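# Swap the pink and yellow flowers on the dryer pegs

## Task

Exchange the pink and yellow flowers so each ends up hanging from the peg the other occupied at the start. No stem may be bent out of shape. At the end the dryer must be on its rail, and every flower must hang head down, held by a clip on its stem.

## Robot and tools

Robot: two arms, left_arm and right_arm, each with a parallel two-finger gripper. left_arm is on the +y side of the table; the names do not match image sides. Base poses in the scene frame are left_arm (+0.010, +0.307, +0.041) m, quat_wxyz (+1.000, 0, 0, -0.011), and right_arm (+0.045, -0.312, +0.038) m, quat_wxyz (+1.000, 0, 0, +0.015). A camera stand is fixed behind the arms.

Frames: the scene frame has its origin at table-top height, midway between the nominal bases, with +z up and +x out over the table. Every hand position, quaternion, target and wrist-camera pose is given in that arm's own base frame. Fixed cameras and the table use the scene frame. On a gripper, the fingers point along its +z axis and close along its y axis. end_effector_position is the point between the pads, about 1 cm short of the fingertips. Reported poses can be off by a few centimetres, more at long reach.

Row layout, shared by execute_actions and move: 16 plain numbers, left arm first, then right. Each arm gets x, y, z (metres, absolute position in its own base frame), qw, qx, qy, qz (absolute orientation, w first, same frame), then opening. Opening runs from -1 (closed) to +1 (fully open, 0.094 m). Both arms always need all 8 numbers. To hold an arm still, send the pose from the last result taken before it stopped, unchanged in every row and call. Also send the opening it should keep, since a 0 is a real command. To keep an orientation fixed, repeat the same quaternion you sent before, not the drifted measured one.

execute_actions(actions, cameras): actions is a list of actions. Each action is a list of up to 15 rows, and each row is one 1/30 s control step. If an action has fewer rows, its last row is held until 15 steps have run. An action is refused for both arms if any target lies more than 0.6 m from that gripper's current position along any of the gripper's axes. If the first action fails this check against the last reported state, the whole call is refused. cameras takes names, ["all"] or []. Images come back only when actions is empty or cameras are requested. An empty actions list returns the full state.

move(target, speed, blend, opening_speed, grip_force, blocking, cameras): target is one 16-number row or a list of up to 15 rows (waypoints). These are absolute poses with no 0.6 m limit. Each gripper follows a straight line from its Hand target, turning the shorter way round. The path does not avoid obstacles or the other arm. speed is in m/s, 0.002 to 4.3, default 0.25, and turning is capped at twice that value in rad/s. Give one value, or one per waypoint. blend is in metres and rounds corners at intermediate waypoints; 0 means stop at each waypoint. opening_speed is the rate of change of the opening on the -1..+1 scale per second, minimum 0.2. Use it to close gently on stems. grip_force is newtons per finger pad, 10 to 50: one value, or one per arm. It stays set until changed, and lower values close more slowly. Changing the opening at a waypoint pauses both arms until the fingers settle. A whole move is capped at 10 s. blocking=false returns after about 0.5 s while the move keeps running, and a new move replaces a running one. Grippers lag and stray more at high speed and with a near-straight arm. Keep paths away from an arm's own base, or its shoulder posture may flip.

wait(seconds): 0 to 10 s, holding the last commands. It returns early if a running move ends. stop(): brakes a running move to rest, which needs some room. zoom_image(camera, region): region is [x0, y0, x1, y1] in pixels of that camera's newest image, at most 504 by 504. Cameras: cam_head_left, cam_head_right, cam_high, cam_low, cam_left_wrist, cam_right_wrist, all 672x504. read_manual(section): returns only licence text. finished_scene(scene): ends the current scene and cannot be undone; scene is the current scene's number.

Results: each arm's end_effector_position and end_effector_quat_wxyz, the Hand target (where the arm is actually sent), Tool commands, and joint positions, velocities and torques. grip_measured is the measured opening on the -1..+1 scale; it reads a little wide when empty and narrower than the part when squeezing. grip_effort_nm is the gripper motor effort: negative means closing, and it is not pad force. A move adds a move: line with the outcome: done (within 10 mm and 2 degrees), off_target, moving, held or fault. It can also add limits=paced (pose clipped) or limits=held (steps withheld). Neither done nor off_target tells you whether there was contact. Friction and load can leave a gripper a few cm off target in free air. Each step, the controller limits the commanded orientation to 40 degrees from the measured one, so large turns take several actions.

Gripping: grip_measured follows the command until the pads touch something. Past about 0.06 below the first-touch reading, force jumps to the full limit of about 50 to 64 N per pad. Stems are delicate, so use a low grip_force and a slow opening_speed. To release, command an opening well above grip_measured.

Avoid: any contact or press between the two arms, or one gripper closing on the other's fingers; hard hits on fixed or heavy things; dropping flowers or releasing them while moving; pushing the dryer off its rail; and anything falling off the table. Holding loads, keeping an arm stretched out or pushing against something heats motors. MOTOR HOT appears at 85 °C. At 100 °C an OVER-TEMPERATURE FAULT drops that arm for 30 to 60 s or longer. Loose objects may occasionally be nudged by outside pushes.

Each tool is called after "Call:" as name(argument=value, ...) on one line, values as JSON.

## Session

Call:
execute_actions(actions=[])

Scene clock: 0.00 s.
left_arm: end_effector_position=(+0.3950, +0.1380, +0.1075) grip_measured=+1.000 grip_effort_nm=n/a end_effector_quat_wxyz=(+0.420, -0.340, +0.717, +0.439) | right_arm: end_effector_position=(+0.1969, +0.0519, +0.2336) grip_measured=+1.000 grip_effort_nm=n/a end_effector_quat_wxyz=(-0.091, +0.758, -0.645, -0.006)
Joint positions: left_arm=[-0.061 1.502 0.571 0.122 -1.203 -0.41 0.094] | right_arm=[0.15 0.749 0.853 -1.546 -0.129 -1.573 0.094]
Joint velocities: within noise
Joint torques (N m): no reading
Heat: left arm: hottest elbow 32 °C; right arm: hottest waist 31 °C.
Hand target: left_arm +0.4033, +0.1375, +0.1146; +0.429, -0.345, +0.713, +0.435 | right_arm +0.2014, +0.0526, +0.2424; -0.099, +0.758, -0.644, +0.001
Tool commands: left_gripper/opening=+1.0 right_gripper/opening=+1.0

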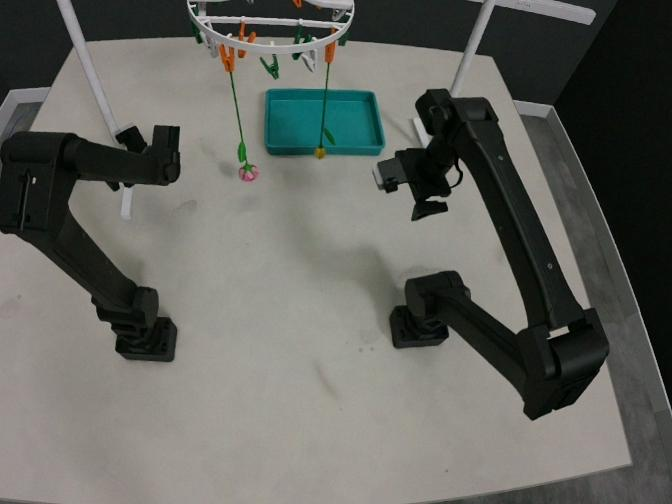

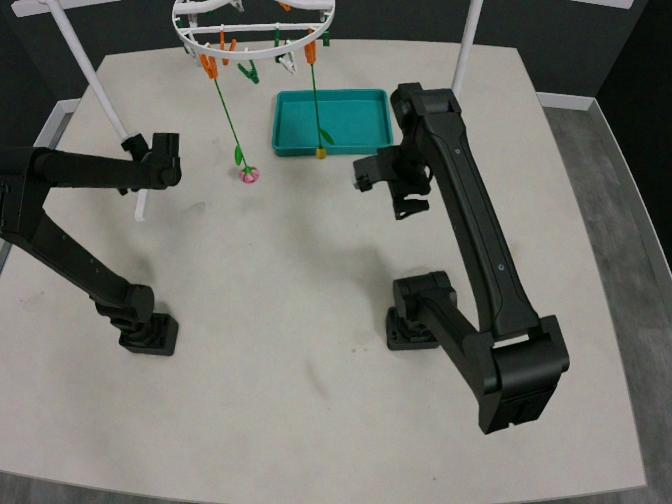

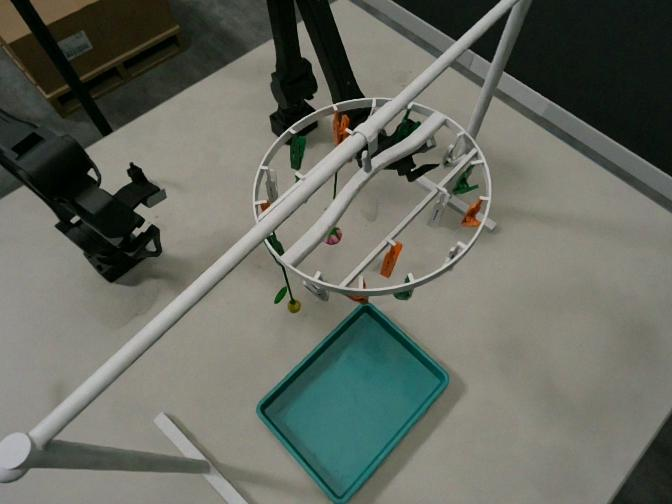

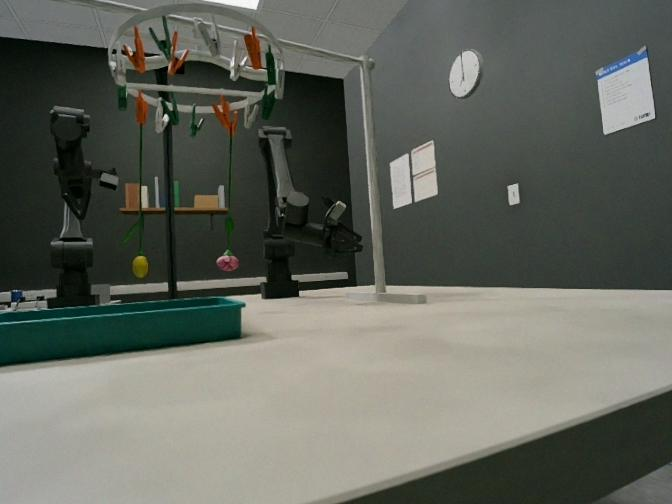

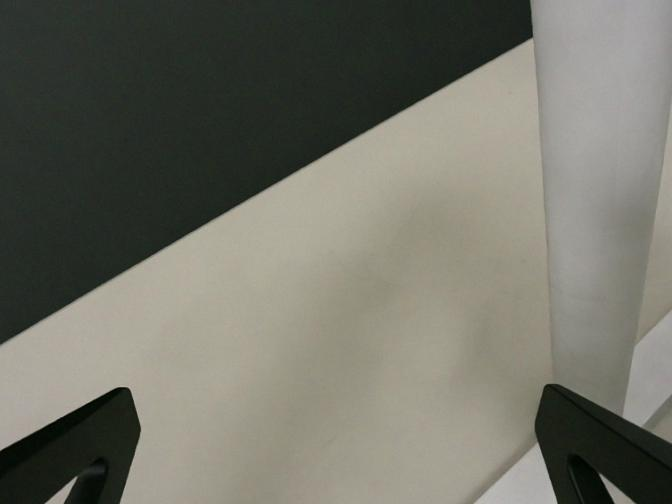

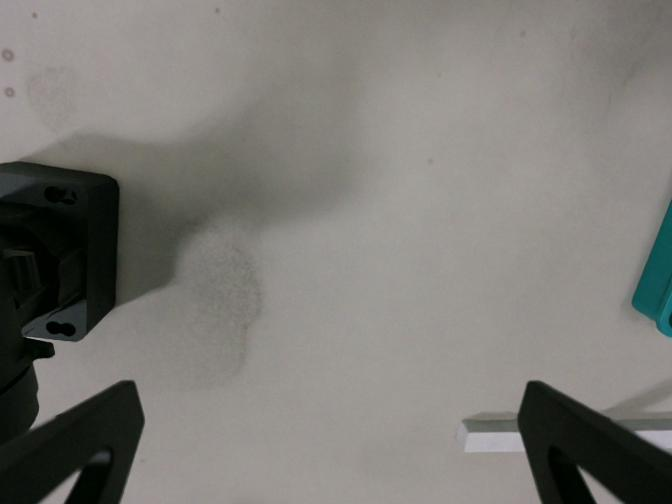

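Call:
zoom_image(camera="cam_low", region=[80, 0, 320, 300])

Call:
zoom_image(camera="cam_high", region=[230, 80, 510, 330])

Call:
zoom_image(camera="cam_head_left", region=[170, 0, 400, 200])

Call:
zoom_image(camera="cam_head_right", region=[150, 0, 380, 200])

Call:
zoom_image(camera="cam_low", region=[100, 20, 290, 150])

Scaled by 1.680 from the camera's 672x504 image, which has a finer 960x720 frame.

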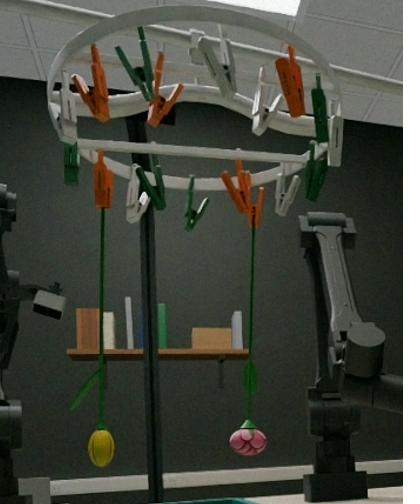

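Scaled by 1.800 from the camera's 672x504 image, which has a finer 960x720 frame.

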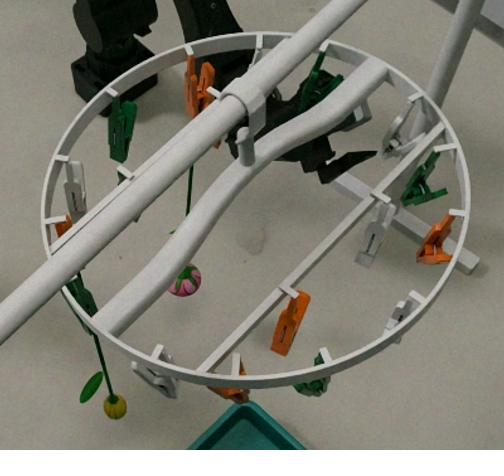

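Scaled by 2.191 from the camera's 672x504 image, which has a finer 960x720 frame.

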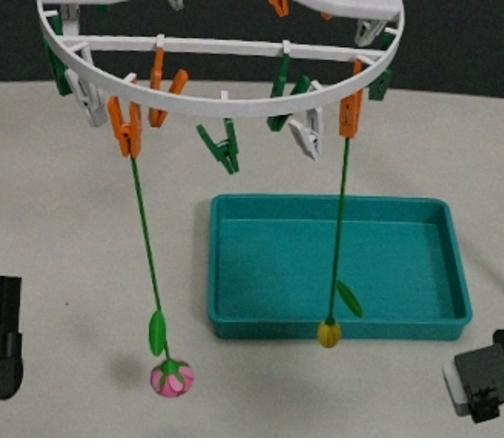

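Scaled by 2.191 from the camera's 672x504 image, which has a finer 960x720 frame.

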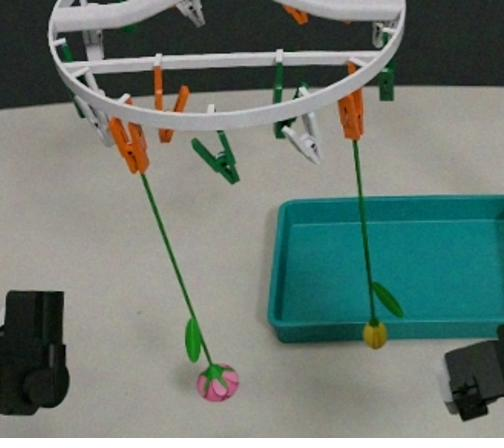

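Scaled by 2.653 from the camera's 672x504 image, which has a finer 960x720 frame.

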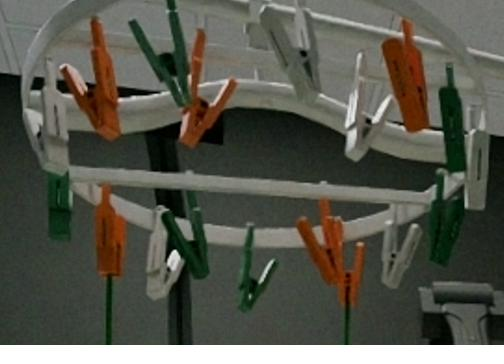

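Call:
zoom_image(camera="cam_head_left", region=[200, 10, 290, 100])

Call:
zoom_image(camera="cam_head_right", region=[180, 10, 270, 100])

Call:
zoom_image(camera="cam_head_left", region=[280, 10, 370, 100])

Call:
zoom_image(camera="cam_head_right", region=[260, 10, 350, 100])

Call:
zoom_image(camera="cam_low", region=[190, 70, 280, 160])

Call:
zoom_image(camera="cam_low", region=[100, 60, 190, 150])

Call:
zoom_image(camera="cam_high", region=[240, 90, 360, 290])

Scaled by 5.600 from the camera's 672x504 image, which has a finer 960x720 frame.

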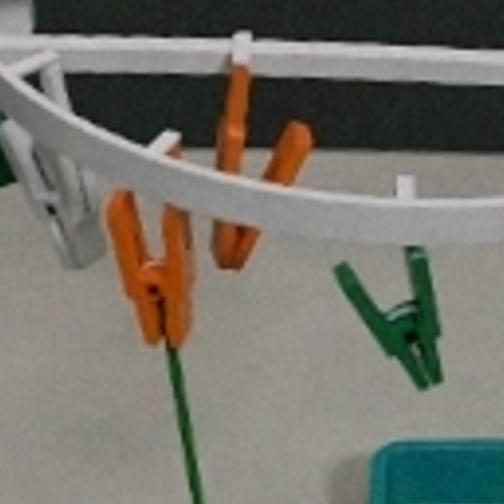

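Scaled by 5.600 from the camera's 672x504 image, which has a finer 960x720 frame.

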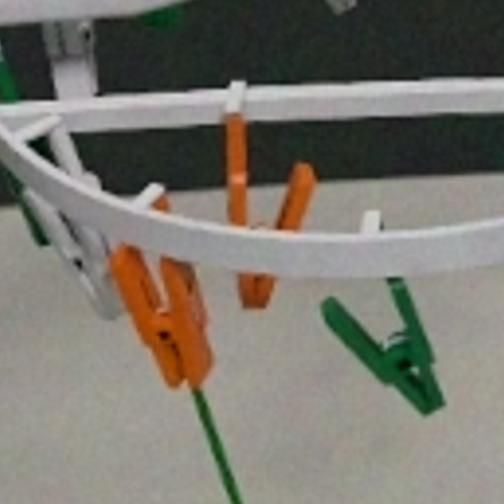

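Scaled by 5.600 from the camera's 672x504 image, which has a finer 960x720 frame.

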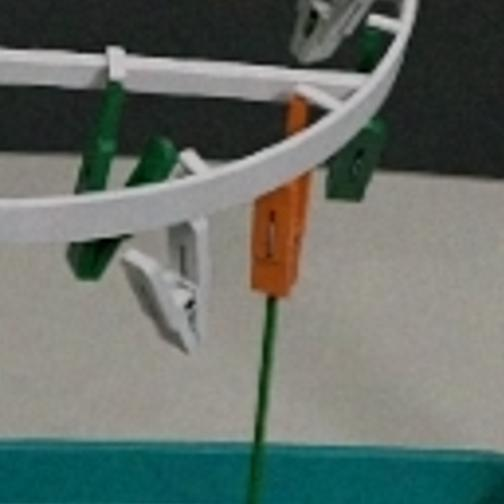

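Scaled by 5.600 from the camera's 672x504 image, which has a finer 960x720 frame.

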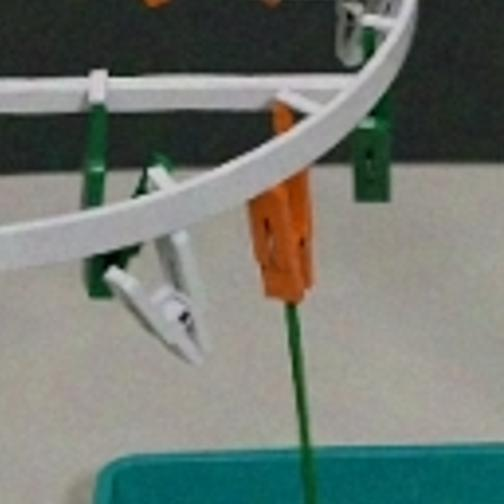

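Scaled by 5.600 from the camera's 672x504 image, which has a finer 960x720 frame.

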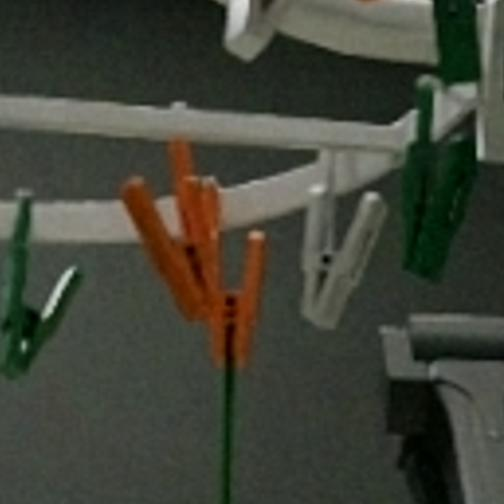

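Scaled by 5.600 from the camera's 672x504 image, which has a finer 960x720 frame.

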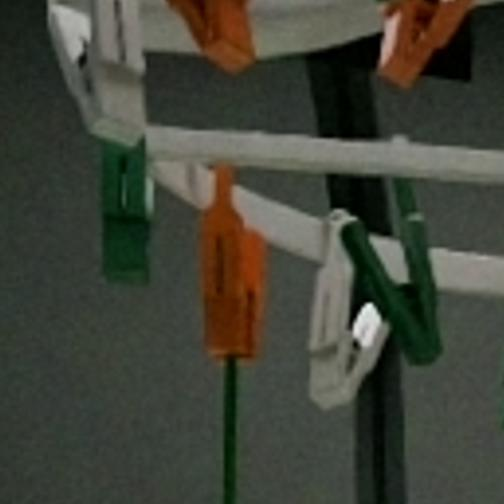

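Scaled by 2.520 from the camera's 672x504 image, which has a finer 960x720 frame.

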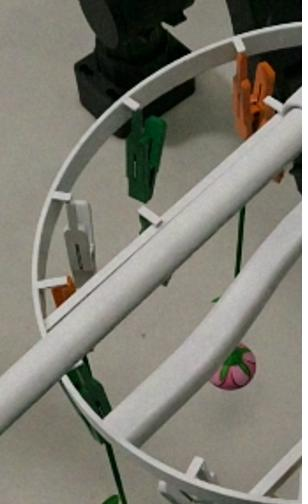

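Call:
move(target=[0.3073, -0.1463, 0.399, 0.77095, 0.14366, 0.59157, -0.18722, 0.3, 0.3301, 0.1291, 0.402, 0.75013, -0.19819, 0.5756, 0.25829, 0.3], speed=0.5, cameras=["all"])

Scene clock: 152.60 s.
left_arm: end_effector_position=(+0.3061, -0.1412, +0.3587) grip_measured=+0.302 grip_effort_nm=-0.12 end_effector_quat_wxyz=(+0.751, +0.148, +0.619, -0.175) | right_arm: end_effector_position=(+0.3300, +0.1259, +0.4097) grip_measured=+0.302 grip_effort_nm=-0.08 end_effector_quat_wxyz=(+0.755, -0.202, +0.572, +0.248)
Joint positions: left_arm=[-0.398 0.47 0.337 0.325 0.065 -0.008 0.061] | right_arm=[0.121 0.612 0.448 0.471 -0.514 0.133 0.061]
Joint torques (N m): left_arm=[1.73 1.26 13.24 2.85 0.1 -0.07] | right_arm=[1.26 1.61 8.23 2.36 0.19 0.2]
Heat: left arm: hottest elbow 40 °C; right arm: hottest elbow 39 °C.
Hand target: left_arm +0.3047, -0.1448, +0.3978; +0.771, +0.144, +0.592, -0.187 | right_arm +0.3300, +0.1290, +0.4021; +0.750, -0.198, +0.576, +0.258
Off the commanded pose: left_arm 0.041 m, 4 deg | right_arm 0.008 m, 1 deg.
move: off_target (left_arm)
camera_calibration:
cam_left_wrist: T_world_to_cam=[[-0.439099, -0.898274, -0.0171701, 0.0136288], [-0.209375, 0.120895, -0.970333, 0.466965], [0.873701, -0.422478, -0.241161, -0.148142], [0, 0, 0, 1]] pos_world=[0.233187, -0.106798, 0.41762]
cam_right_wrist: T_world_to_cam=[[0.607633, -0.793613, 0.0310051, -0.11432], [-0.108941, -0.121954, -0.986539, 0.495798], [0.786711, 0.596076, -0.16056, -0.180075], [0, 0, 0, 1]] pos_world=[0.265144, 0.0770768, 0.463756]

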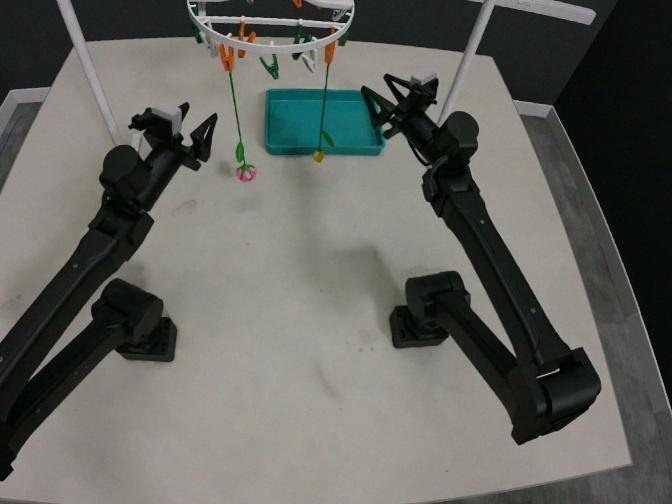

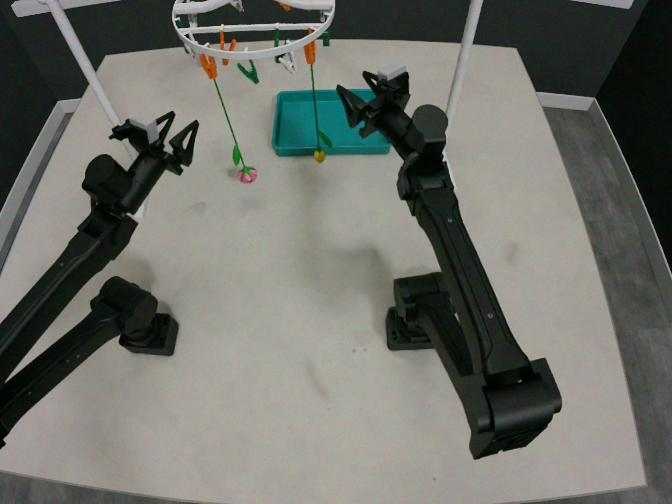

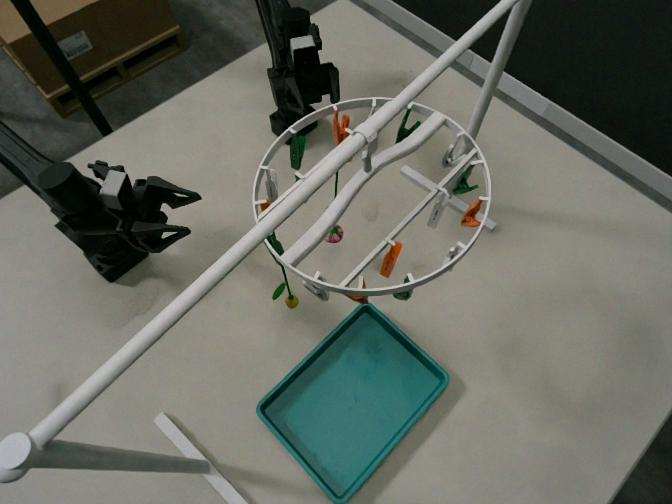

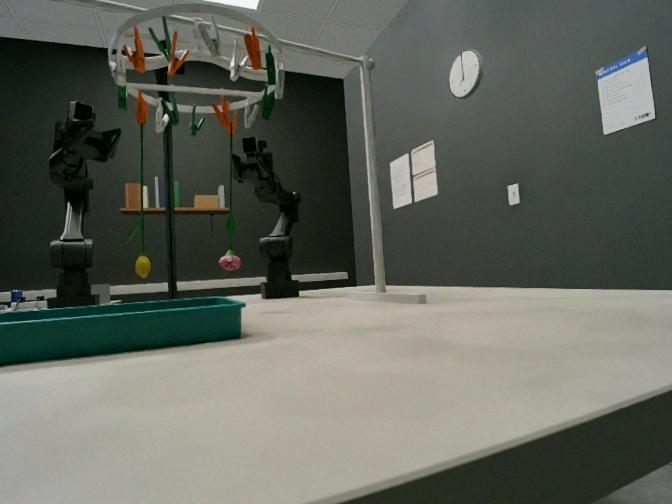

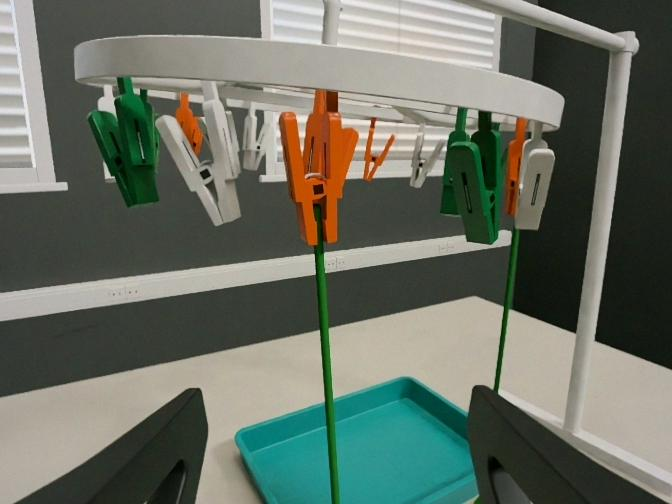

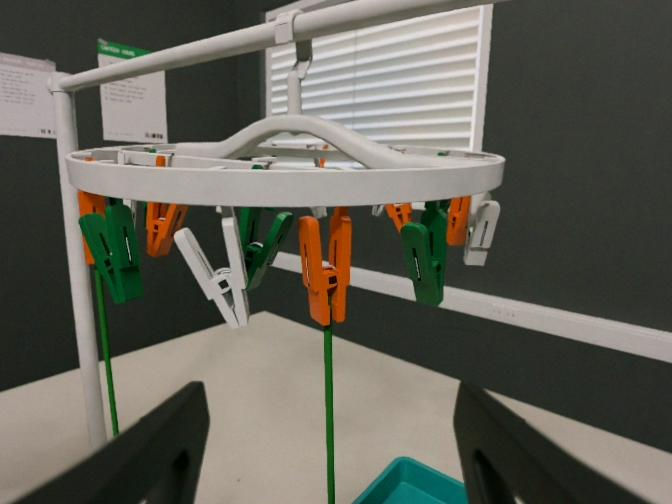

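Call:
zoom_image(camera="cam_left_wrist", region=[220, 60, 420, 260])

Call:
zoom_image(camera="cam_right_wrist", region=[240, 170, 440, 370])

Scaled by 2.520 from the camera's 672x504 image, which has a finer 960x720 frame.

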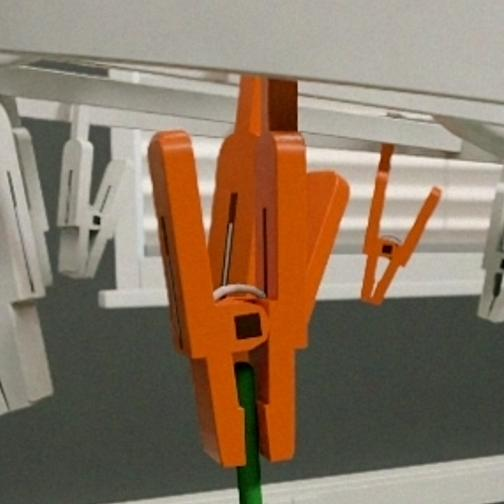

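Scaled by 2.520 from the camera's 672x504 image, which has a finer 960x720 frame.

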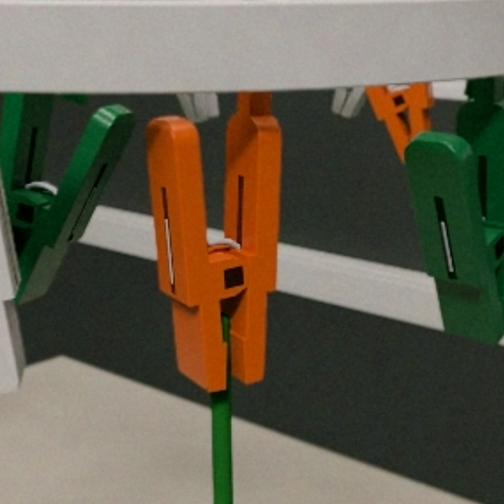

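Call:
zoom_image(camera="cam_head_left", region=[140, 60, 260, 180])

Call:
zoom_image(camera="cam_head_right", region=[120, 60, 240, 180])

Call:
zoom_image(camera="cam_head_left", region=[310, 30, 430, 150])

Call:
zoom_image(camera="cam_head_right", region=[290, 30, 410, 150])

Scaled by 4.200 from the camera's 672x504 image, which has a finer 960x720 frame.

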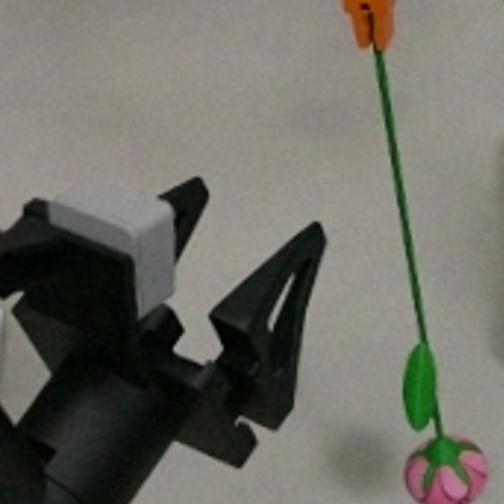

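Scaled by 4.200 from the camera's 672x504 image, which has a finer 960x720 frame.

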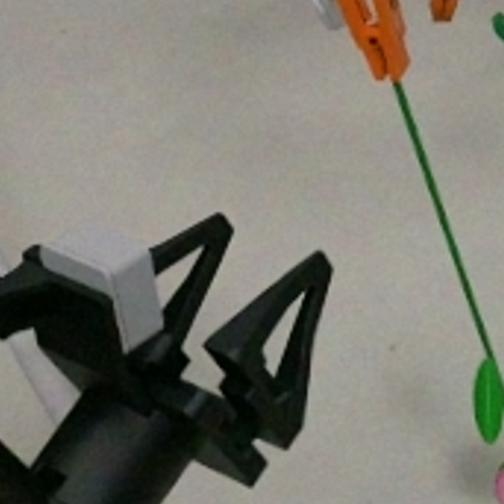

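Scaled by 4.200 from the camera's 672x504 image, which has a finer 960x720 frame.

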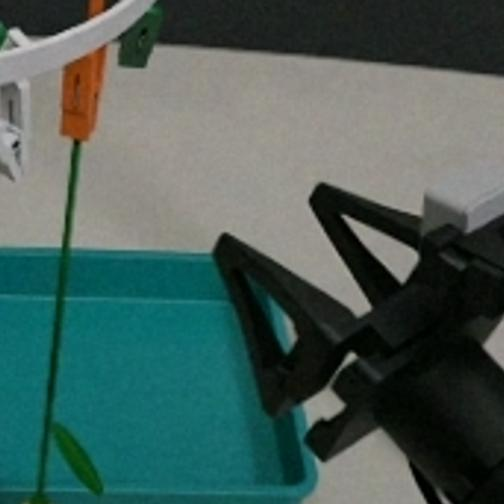

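Scaled by 4.200 from the camera's 672x504 image, which has a finer 960x720 frame.

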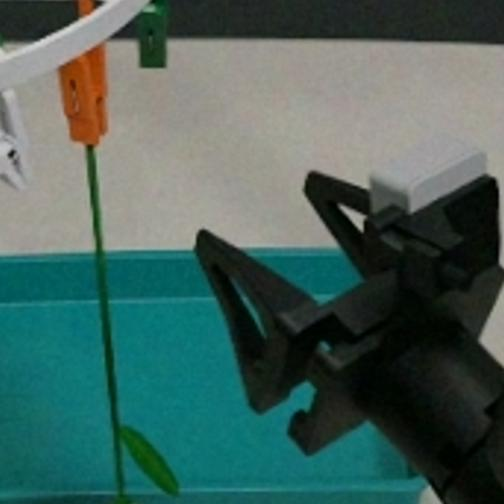

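Call:
move(target=[0.361, -0.166, 0.413, 0.88037, 0.08016, 0.43894, -0.16078, -0.04, 0.3566, 0.3292, 0.2438, 0.80687, -0.1864, 0.33421, 0.45002, -0.1], speed=0.35, cameras=["cam_left_wrist", "cam_right_wrist", "cam_head_left", "cam_head_right"])

Scene clock: 273.23 s.
left_arm: end_effector_position=(+0.3568, -0.1599, +0.3883) grip_measured=-0.038 grip_effort_nm=-0.12 end_effector_quat_wxyz=(+0.868, +0.083, +0.464, -0.158) | right_arm: end_effector_position=(+0.3520, +0.3209, +0.2369) grip_measured=-0.098 grip_effort_nm=-0.08 end_effector_quat_wxyz=(+0.720, -0.248, +0.515, +0.393)
Joint positions: left_arm=[-0.457 1.041 0.357 1.276 -0.082 0.053 0.045] | right_arm=[0.634 1.622 0.427 1.566 -0.296 0.163 0.042]
Joint torques (N m): left_arm=[1.85 -2.43 10.45 2.22 -0.02 0.16] | right_arm=[1.14 -8.47 6.5 2.39 -0.01 -0.02]
Heat: left arm: hottest elbow 66 °C; right arm: hottest elbow 39 °C.
Hand target: left_arm +0.3599, -0.1653, +0.4124; +0.880, +0.080, +0.439, -0.161 | right_arm +0.3563, +0.3291, +0.2445; +0.728, -0.251, +0.500, +0.396
Off the commanded pose: left_arm 0.026 m, 3 deg | right_arm 0.012 m, 25 deg.
joint sent to its limit (right arm) — joint 4 (wrist pitch), upper limit. The joint targets are off in orientation, not in position.
move: off_target (left_arm, right_arm)
camera_calibration:
cam_left_wrist: T_world_to_cam=[[-0.340146, -0.940352, -0.00624104, -0.0266145], [0.1477, -0.0468695, -0.987921, 0.361203], [0.928701, -0.336959, 0.154832, -0.35294], [0, 0, 0, 1]] pos_world=[0.265373, -0.127024, 0.411321]
cam_right_wrist: T_world_to_cam=[[0.823914, -0.565516, -0.0368525, -0.10086], [-0.0720502, -0.0400274, -0.996597, 0.314662], [0.562116, 0.823766, -0.0737246, -0.355932], [0, 0, 0, 1]] pos_world=[0.305847, 0.248762, 0.283634]
Images, in order (width x height): cam_head_left 672x504, cam_head_right 672x504, cam_left_wrist 672x504, cam_right_wrist 672x504.

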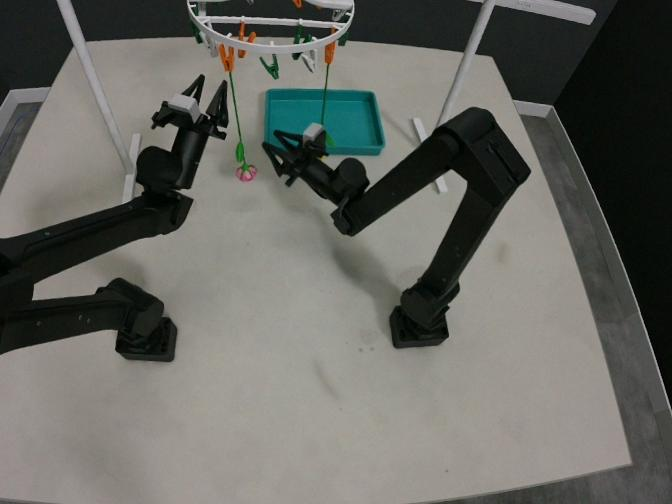

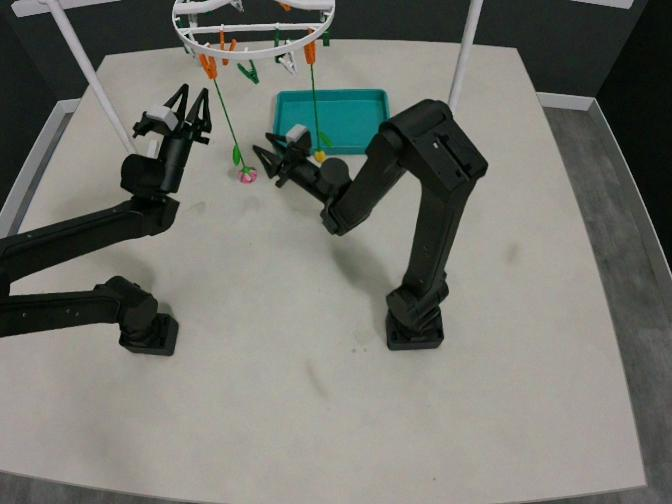

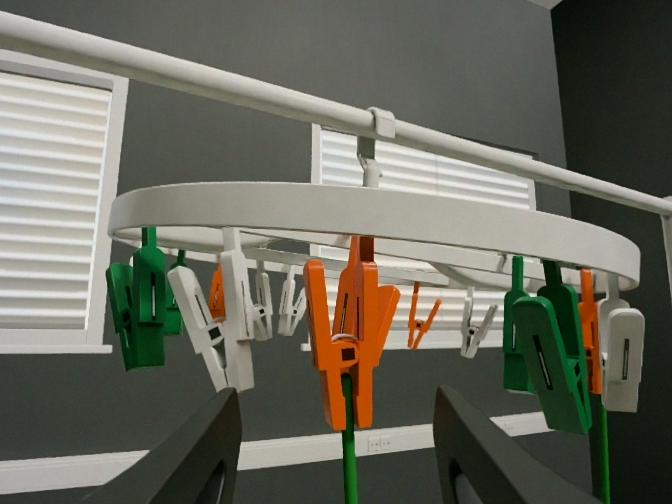

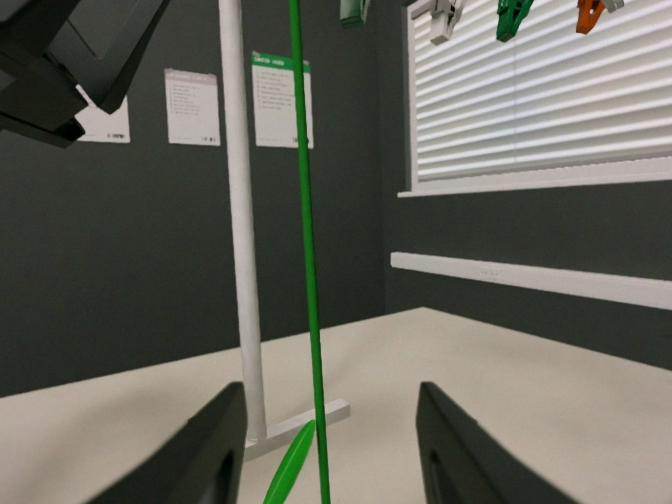

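Call:
move(target=[0.4012, -0.1809, 0.4327, 0.88037, 0.08016, 0.43894, -0.16078, -0.04, 0.399, 0.396, 0.287, 0.70594, -0.27779, 0.54169, 0.36202, -0.1], speed=0.2, cameras=["cam_left_wrist", "cam_right_wrist"])

Scene clock: 303.10 s.
left_arm: end_effector_position=(+0.3907, -0.1781, +0.4145) grip_measured=-0.038 grip_effort_nm=-0.12 end_effector_quat_wxyz=(+0.874, +0.083, +0.450, -0.162) | right_arm: end_effector_position=(+0.3928, +0.3844, +0.2717) grip_measured=-0.098 grip_effort_nm=-0.08 end_effector_quat_wxyz=(+0.696, -0.274, +0.556, +0.363)
Joint positions: left_arm=[-0.457 1.138 0.484 1.276 -0.074 0.053 0.045] | right_arm=[0.704 1.526 0.631 1.136 -0.229 0.08 0.042]
Joint torques (N m): left_arm=[3.02 -3.78 10.63 1.03 0.16 0.07] | right_arm=[1.38 -11.22 9.46 1.61 0.11 -0.14]
Heat: left arm: hottest elbow 56 °C; right arm: hottest elbow 36 °C.
Hand target: left_arm +0.4002, -0.1804, +0.4324; +0.880, +0.080, +0.439, -0.161 | right_arm +0.3982, +0.3952, +0.2871; +0.706, -0.278, +0.542, +0.362
Off the commanded pose: left_arm 0.021 m, 2 deg | right_arm 0.020 m, 2 deg.
move: off_target (left_arm, right_arm)
camera_calibration:
cam_left_wrist: T_world_to_cam=[[-0.345938, -0.938224, -0.00790695, -0.028756], [0.175802, -0.0565383, -0.982801, 0.366378], [0.92164, -0.341378, 0.1845, -0.404996], [0, 0, 0, 1]] pos_world=[0.298903, -0.144522, 0.434571]
cam_right_wrist: T_world_to_cam=[[0.812149, -0.583297, -0.0133569, -0.0922161], [-0.123063, -0.148878, -0.981168, 0.412392], [0.570324, 0.798499, -0.192694, -0.389798], [0, 0, 0, 1]] pos_world=[0.347955, 0.31886, 0.328282]
Images, in order (width x height): cam_left_wrist 672x504, cam_right_wrist 672x504.

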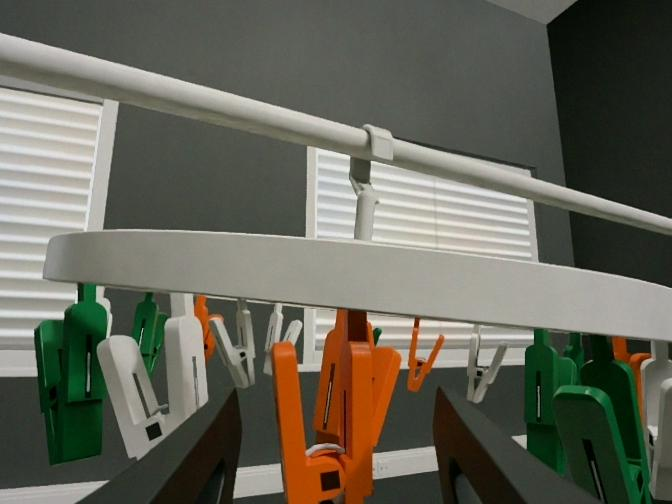

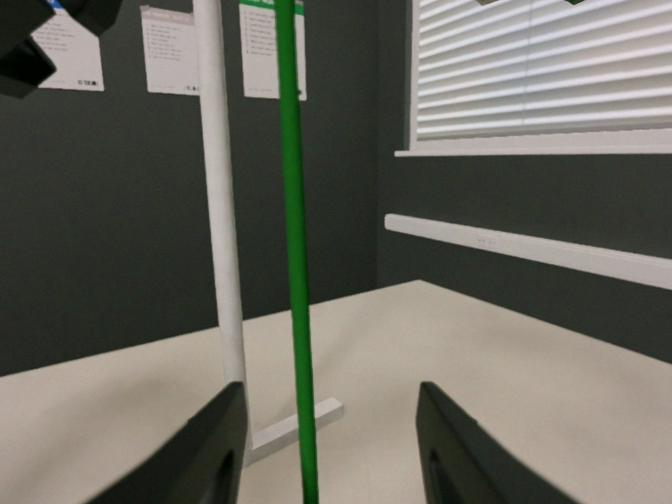

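Call:
move(target=[0.4243, -0.1838, 0.438, 0.88037, 0.08016, 0.43894, -0.16078, -0.04, 0.3955, 0.405, 0.291, 0.70594, -0.27779, 0.54169, 0.36202, -0.1], speed=0.12, cameras=["cam_left_wrist", "cam_right_wrist"])

Scene clock: 317.23 s.
left_arm: end_effector_position=(+0.4130, -0.1831, +0.4195) grip_measured=-0.038 grip_effort_nm=-0.12 end_effector_quat_wxyz=(+0.874, +0.087, +0.450, -0.159) | right_arm: end_effector_position=(+0.3896, +0.3934, +0.2729) grip_measured=-0.098 grip_effort_nm=-0.08 end_effector_quat_wxyz=(+0.694, -0.274, +0.558, +0.363)
Joint positions: left_arm=[-0.438 1.195 0.543 1.271 -0.056 0.05 0.045] | right_arm=[0.727 1.526 0.641 1.119 -0.206 0.073 0.042]
Joint torques (N m): left_arm=[3.25 -4.6 10.63 1.14 0.16 -0.07] | right_arm=[1.08 -11.63 9.69 1.55 0.12 -0.13]
Heat: left arm: hottest elbow 58 °C; right arm: hottest elbow 36 °C.
Hand target: left_arm +0.4232, -0.1834, +0.4376; +0.880, +0.080, +0.439, -0.161 | right_arm +0.3946, +0.4042, +0.2911; +0.706, -0.278, +0.542, +0.362
Off the commanded pose: left_arm 0.022 m, 2 deg | right_arm 0.022 m, 2 deg.
move: off_target (left_arm, right_arm)
camera_calibration:
cam_left_wrist: T_world_to_cam=[[-0.3438, -0.938891, -0.0168751, -0.022936], [0.177047, -0.0471613, -0.983072, 0.368499], [0.922202, -0.340967, 0.182442, -0.42749], [0, 0, 0, 1]] pos_world=[0.321105, -0.149916, 0.439866]
cam_right_wrist: T_world_to_cam=[[0.812041, -0.583442, -0.0136042, -0.0842243], [-0.126242, -0.152851, -0.980153, 0.417121], [0.569782, 0.797642, -0.197777, -0.392962], [0, 0, 0, 1]] pos_world=[0.344955, 0.328061, 0.329978]
Images, in order (width x height): cam_left_wrist 672x504, cam_right_wrist 672x504.

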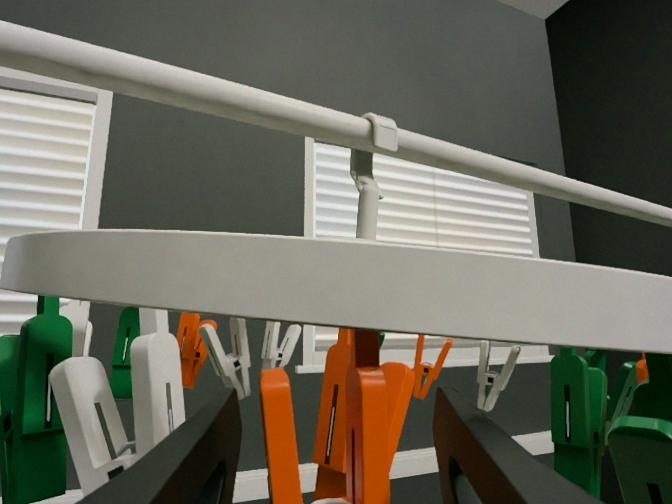

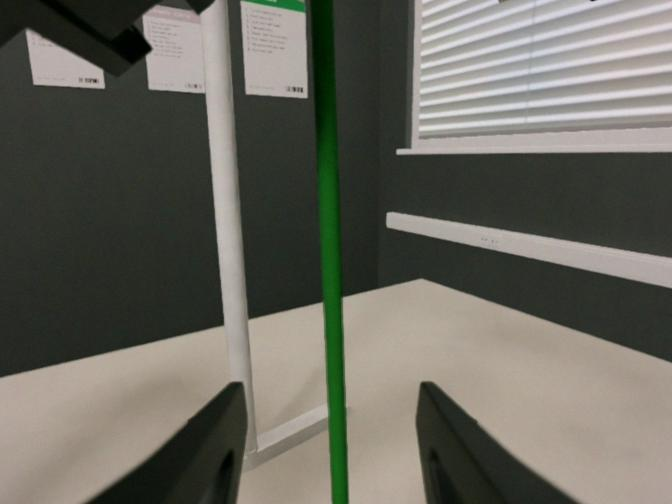

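Call:
move(target=[0.4255, -0.18, 0.438, 0.88037, 0.08016, 0.43894, -0.16078, -0.04, 0.3955, 0.405, 0.291, 0.70594, -0.27779, 0.54169, 0.36202, -0.8], speed=0.1)

Call:
move(target=[[0.4255, -0.18, 0.438, 0.88037, 0.08016, 0.43894, -0.16078, -0.04, 0.3955, 0.405, 0.291, 0.70594, -0.27779, 0.54169, 0.36202, -1.0], [0.4255, -0.18, 0.438, 0.88037, 0.08016, 0.43894, -0.16078, -0.7, 0.3955, 0.405, 0.291, 0.70594, -0.27779, 0.54169, 0.36202, -1.0]], speed=0.1, grip_force=[40, 15], cameras=["cam_left_wrist", "cam_right_wrist", "cam_head_right", "cam_low"])

Scene clock: 324.97 s.
left_arm: end_effector_position=(+0.4146, -0.1798, +0.4198) grip_measured=-0.038 grip_effort_nm=-0.12 end_effector_quat_wxyz=(+0.875, +0.087, +0.450, -0.158) | right_arm: end_effector_position=(+0.3897, +0.3934, +0.2729) grip_measured=-0.798 grip_effort_nm=-0.07 end_effector_quat_wxyz=(+0.694, -0.275, +0.558, +0.362)
Joint positions: left_arm=[-0.426 1.195 0.543 1.271 -0.046 0.044 0.045] | right_arm=[0.727 1.526 0.641 1.119 -0.206 0.072 0.009]
Joint torques (N m): left_arm=[3.31 -4.66 10.58 1.09 0.15 -0.05] | right_arm=[1.32 -11.69 9.66 1.59 0.1 -0.12]
Heat: left arm: hottest elbow 57 °C; right arm: hottest elbow 36 °C.
Hand target: left_arm +0.4244, -0.1796, +0.4377; +0.880, +0.080, +0.439, -0.161 | right_arm +0.3946, +0.4042, +0.2912; +0.706, -0.278, +0.542, +0.362
Off the commanded pose: left_arm 0.021 m, 2 deg | right_arm 0.022 m, 2 deg.
move: off_target (left_arm, right_arm)

Scene clock: 327.77 s.
left_arm: end_effector_position=(+0.4148, -0.1798, +0.4196) grip_measured=-0.581 grip_effort_nm=-0.83 end_effector_quat_wxyz=(+0.874, +0.087, +0.451, -0.159) | right_arm: end_effector_position=(+0.3897, +0.3934, +0.2729) grip_measured=-0.912 grip_effort_nm=-0.39 end_effector_quat_wxyz=(+0.695, -0.275, +0.557, +0.362)
Joint positions: left_arm=[-0.425 1.195 0.544 1.269 -0.045 0.042 0.02] | right_arm=[0.727 1.526 0.641 1.119 -0.206 0.071 0.004]
Joint torques (N m): left_arm=[3.25 -4.72 10.54 1.16 0.12 -0.06] | right_arm=[1.26 -11.4 9.72 1.51 0.09 -0.11]
Heat: left arm: hottest elbow 57 °C; right arm: hottest elbow 36 °C.
Hand target: left_arm +0.4245, -0.1795, +0.4376; +0.880, +0.080, +0.439, -0.161 | right_arm +0.3946, +0.4042, +0.2912; +0.706, -0.278, +0.542, +0.362
Off the commanded pose: left_arm 0.021 m, 2 deg | right_arm 0.022 m, 2 deg.
grip_force (N): 40, 15
move: off_target (left_arm, right_arm); target 2's new opening was sent with left_arm's hand 0.021 m and 2 deg from that target
camera_calibration:
cam_left_wrist: T_world_to_cam=[[-0.3446, -0.938607, -0.0163508, -0.0190531], [0.176452, -0.0476558, -0.983155, 0.368597], [0.922017, -0.34168, 0.182042, -0.427876], [0, 0, 0, 1]] pos_world=[0.322904, -0.146514, 0.439968]
cam_right_wrist: T_world_to_cam=[[0.811559, -0.584159, -0.0114449, -0.0843957], [-0.12462, -0.153928, -0.980192, 0.416933], [0.570826, 0.796909, -0.197719, -0.393122], [0, 0, 0, 1]] pos_world=[0.344855, 0.32816, 0.329981]
Images, in order (width x height): cam_head_right 672x504, cam_low 672x504, cam_left_wrist 672x504, cam_right_wrist 672x504.

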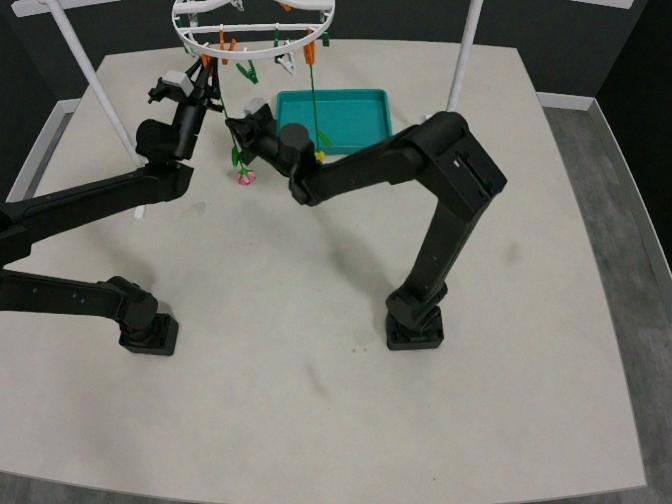

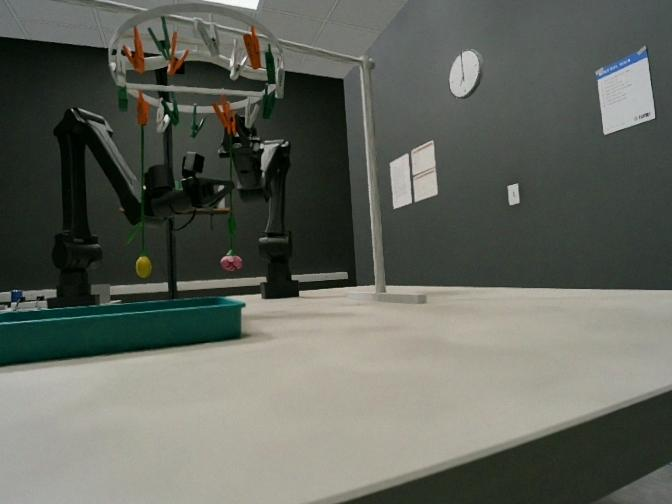

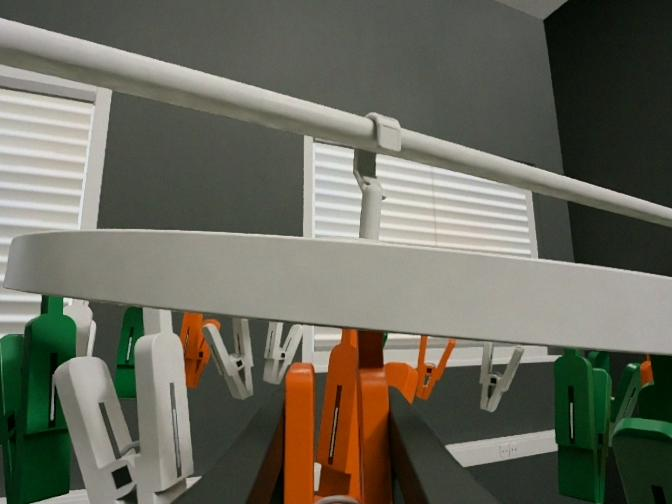

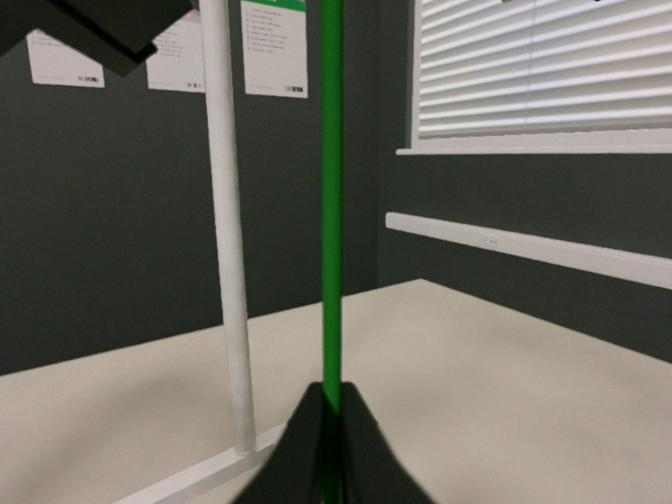

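Call:
zoom_image(camera="cam_head_right", region=[190, 40, 260, 110])

Call:
zoom_image(camera="cam_low", region=[195, 80, 265, 150])

Call:
zoom_image(camera="cam_left_wrist", region=[230, 320, 450, 504])

Scaled by 7.200 from the camera's 672x504 image, which has a finer 960x720 frame.

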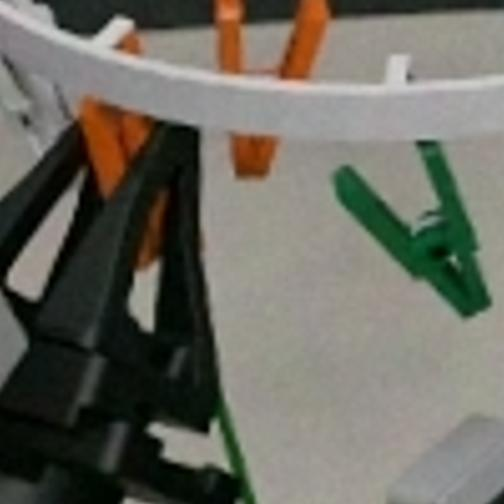

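Scaled by 7.200 from the camera's 672x504 image, which has a finer 960x720 frame.

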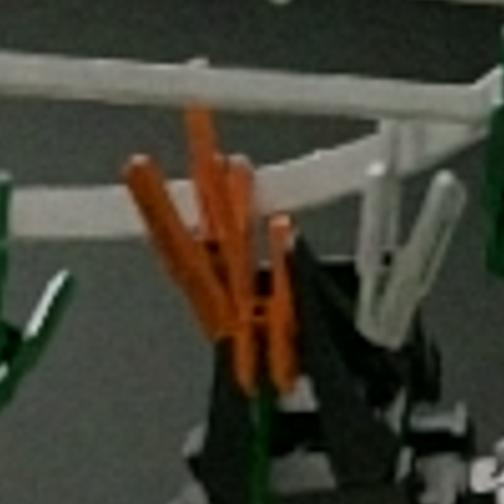

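Scaled by 2.291 from the camera's 672x504 image, which has a finer 960x720 frame.

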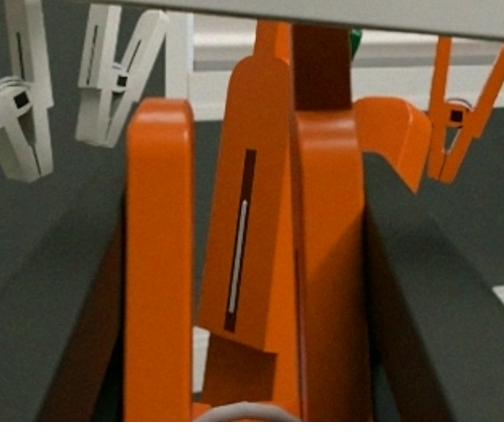

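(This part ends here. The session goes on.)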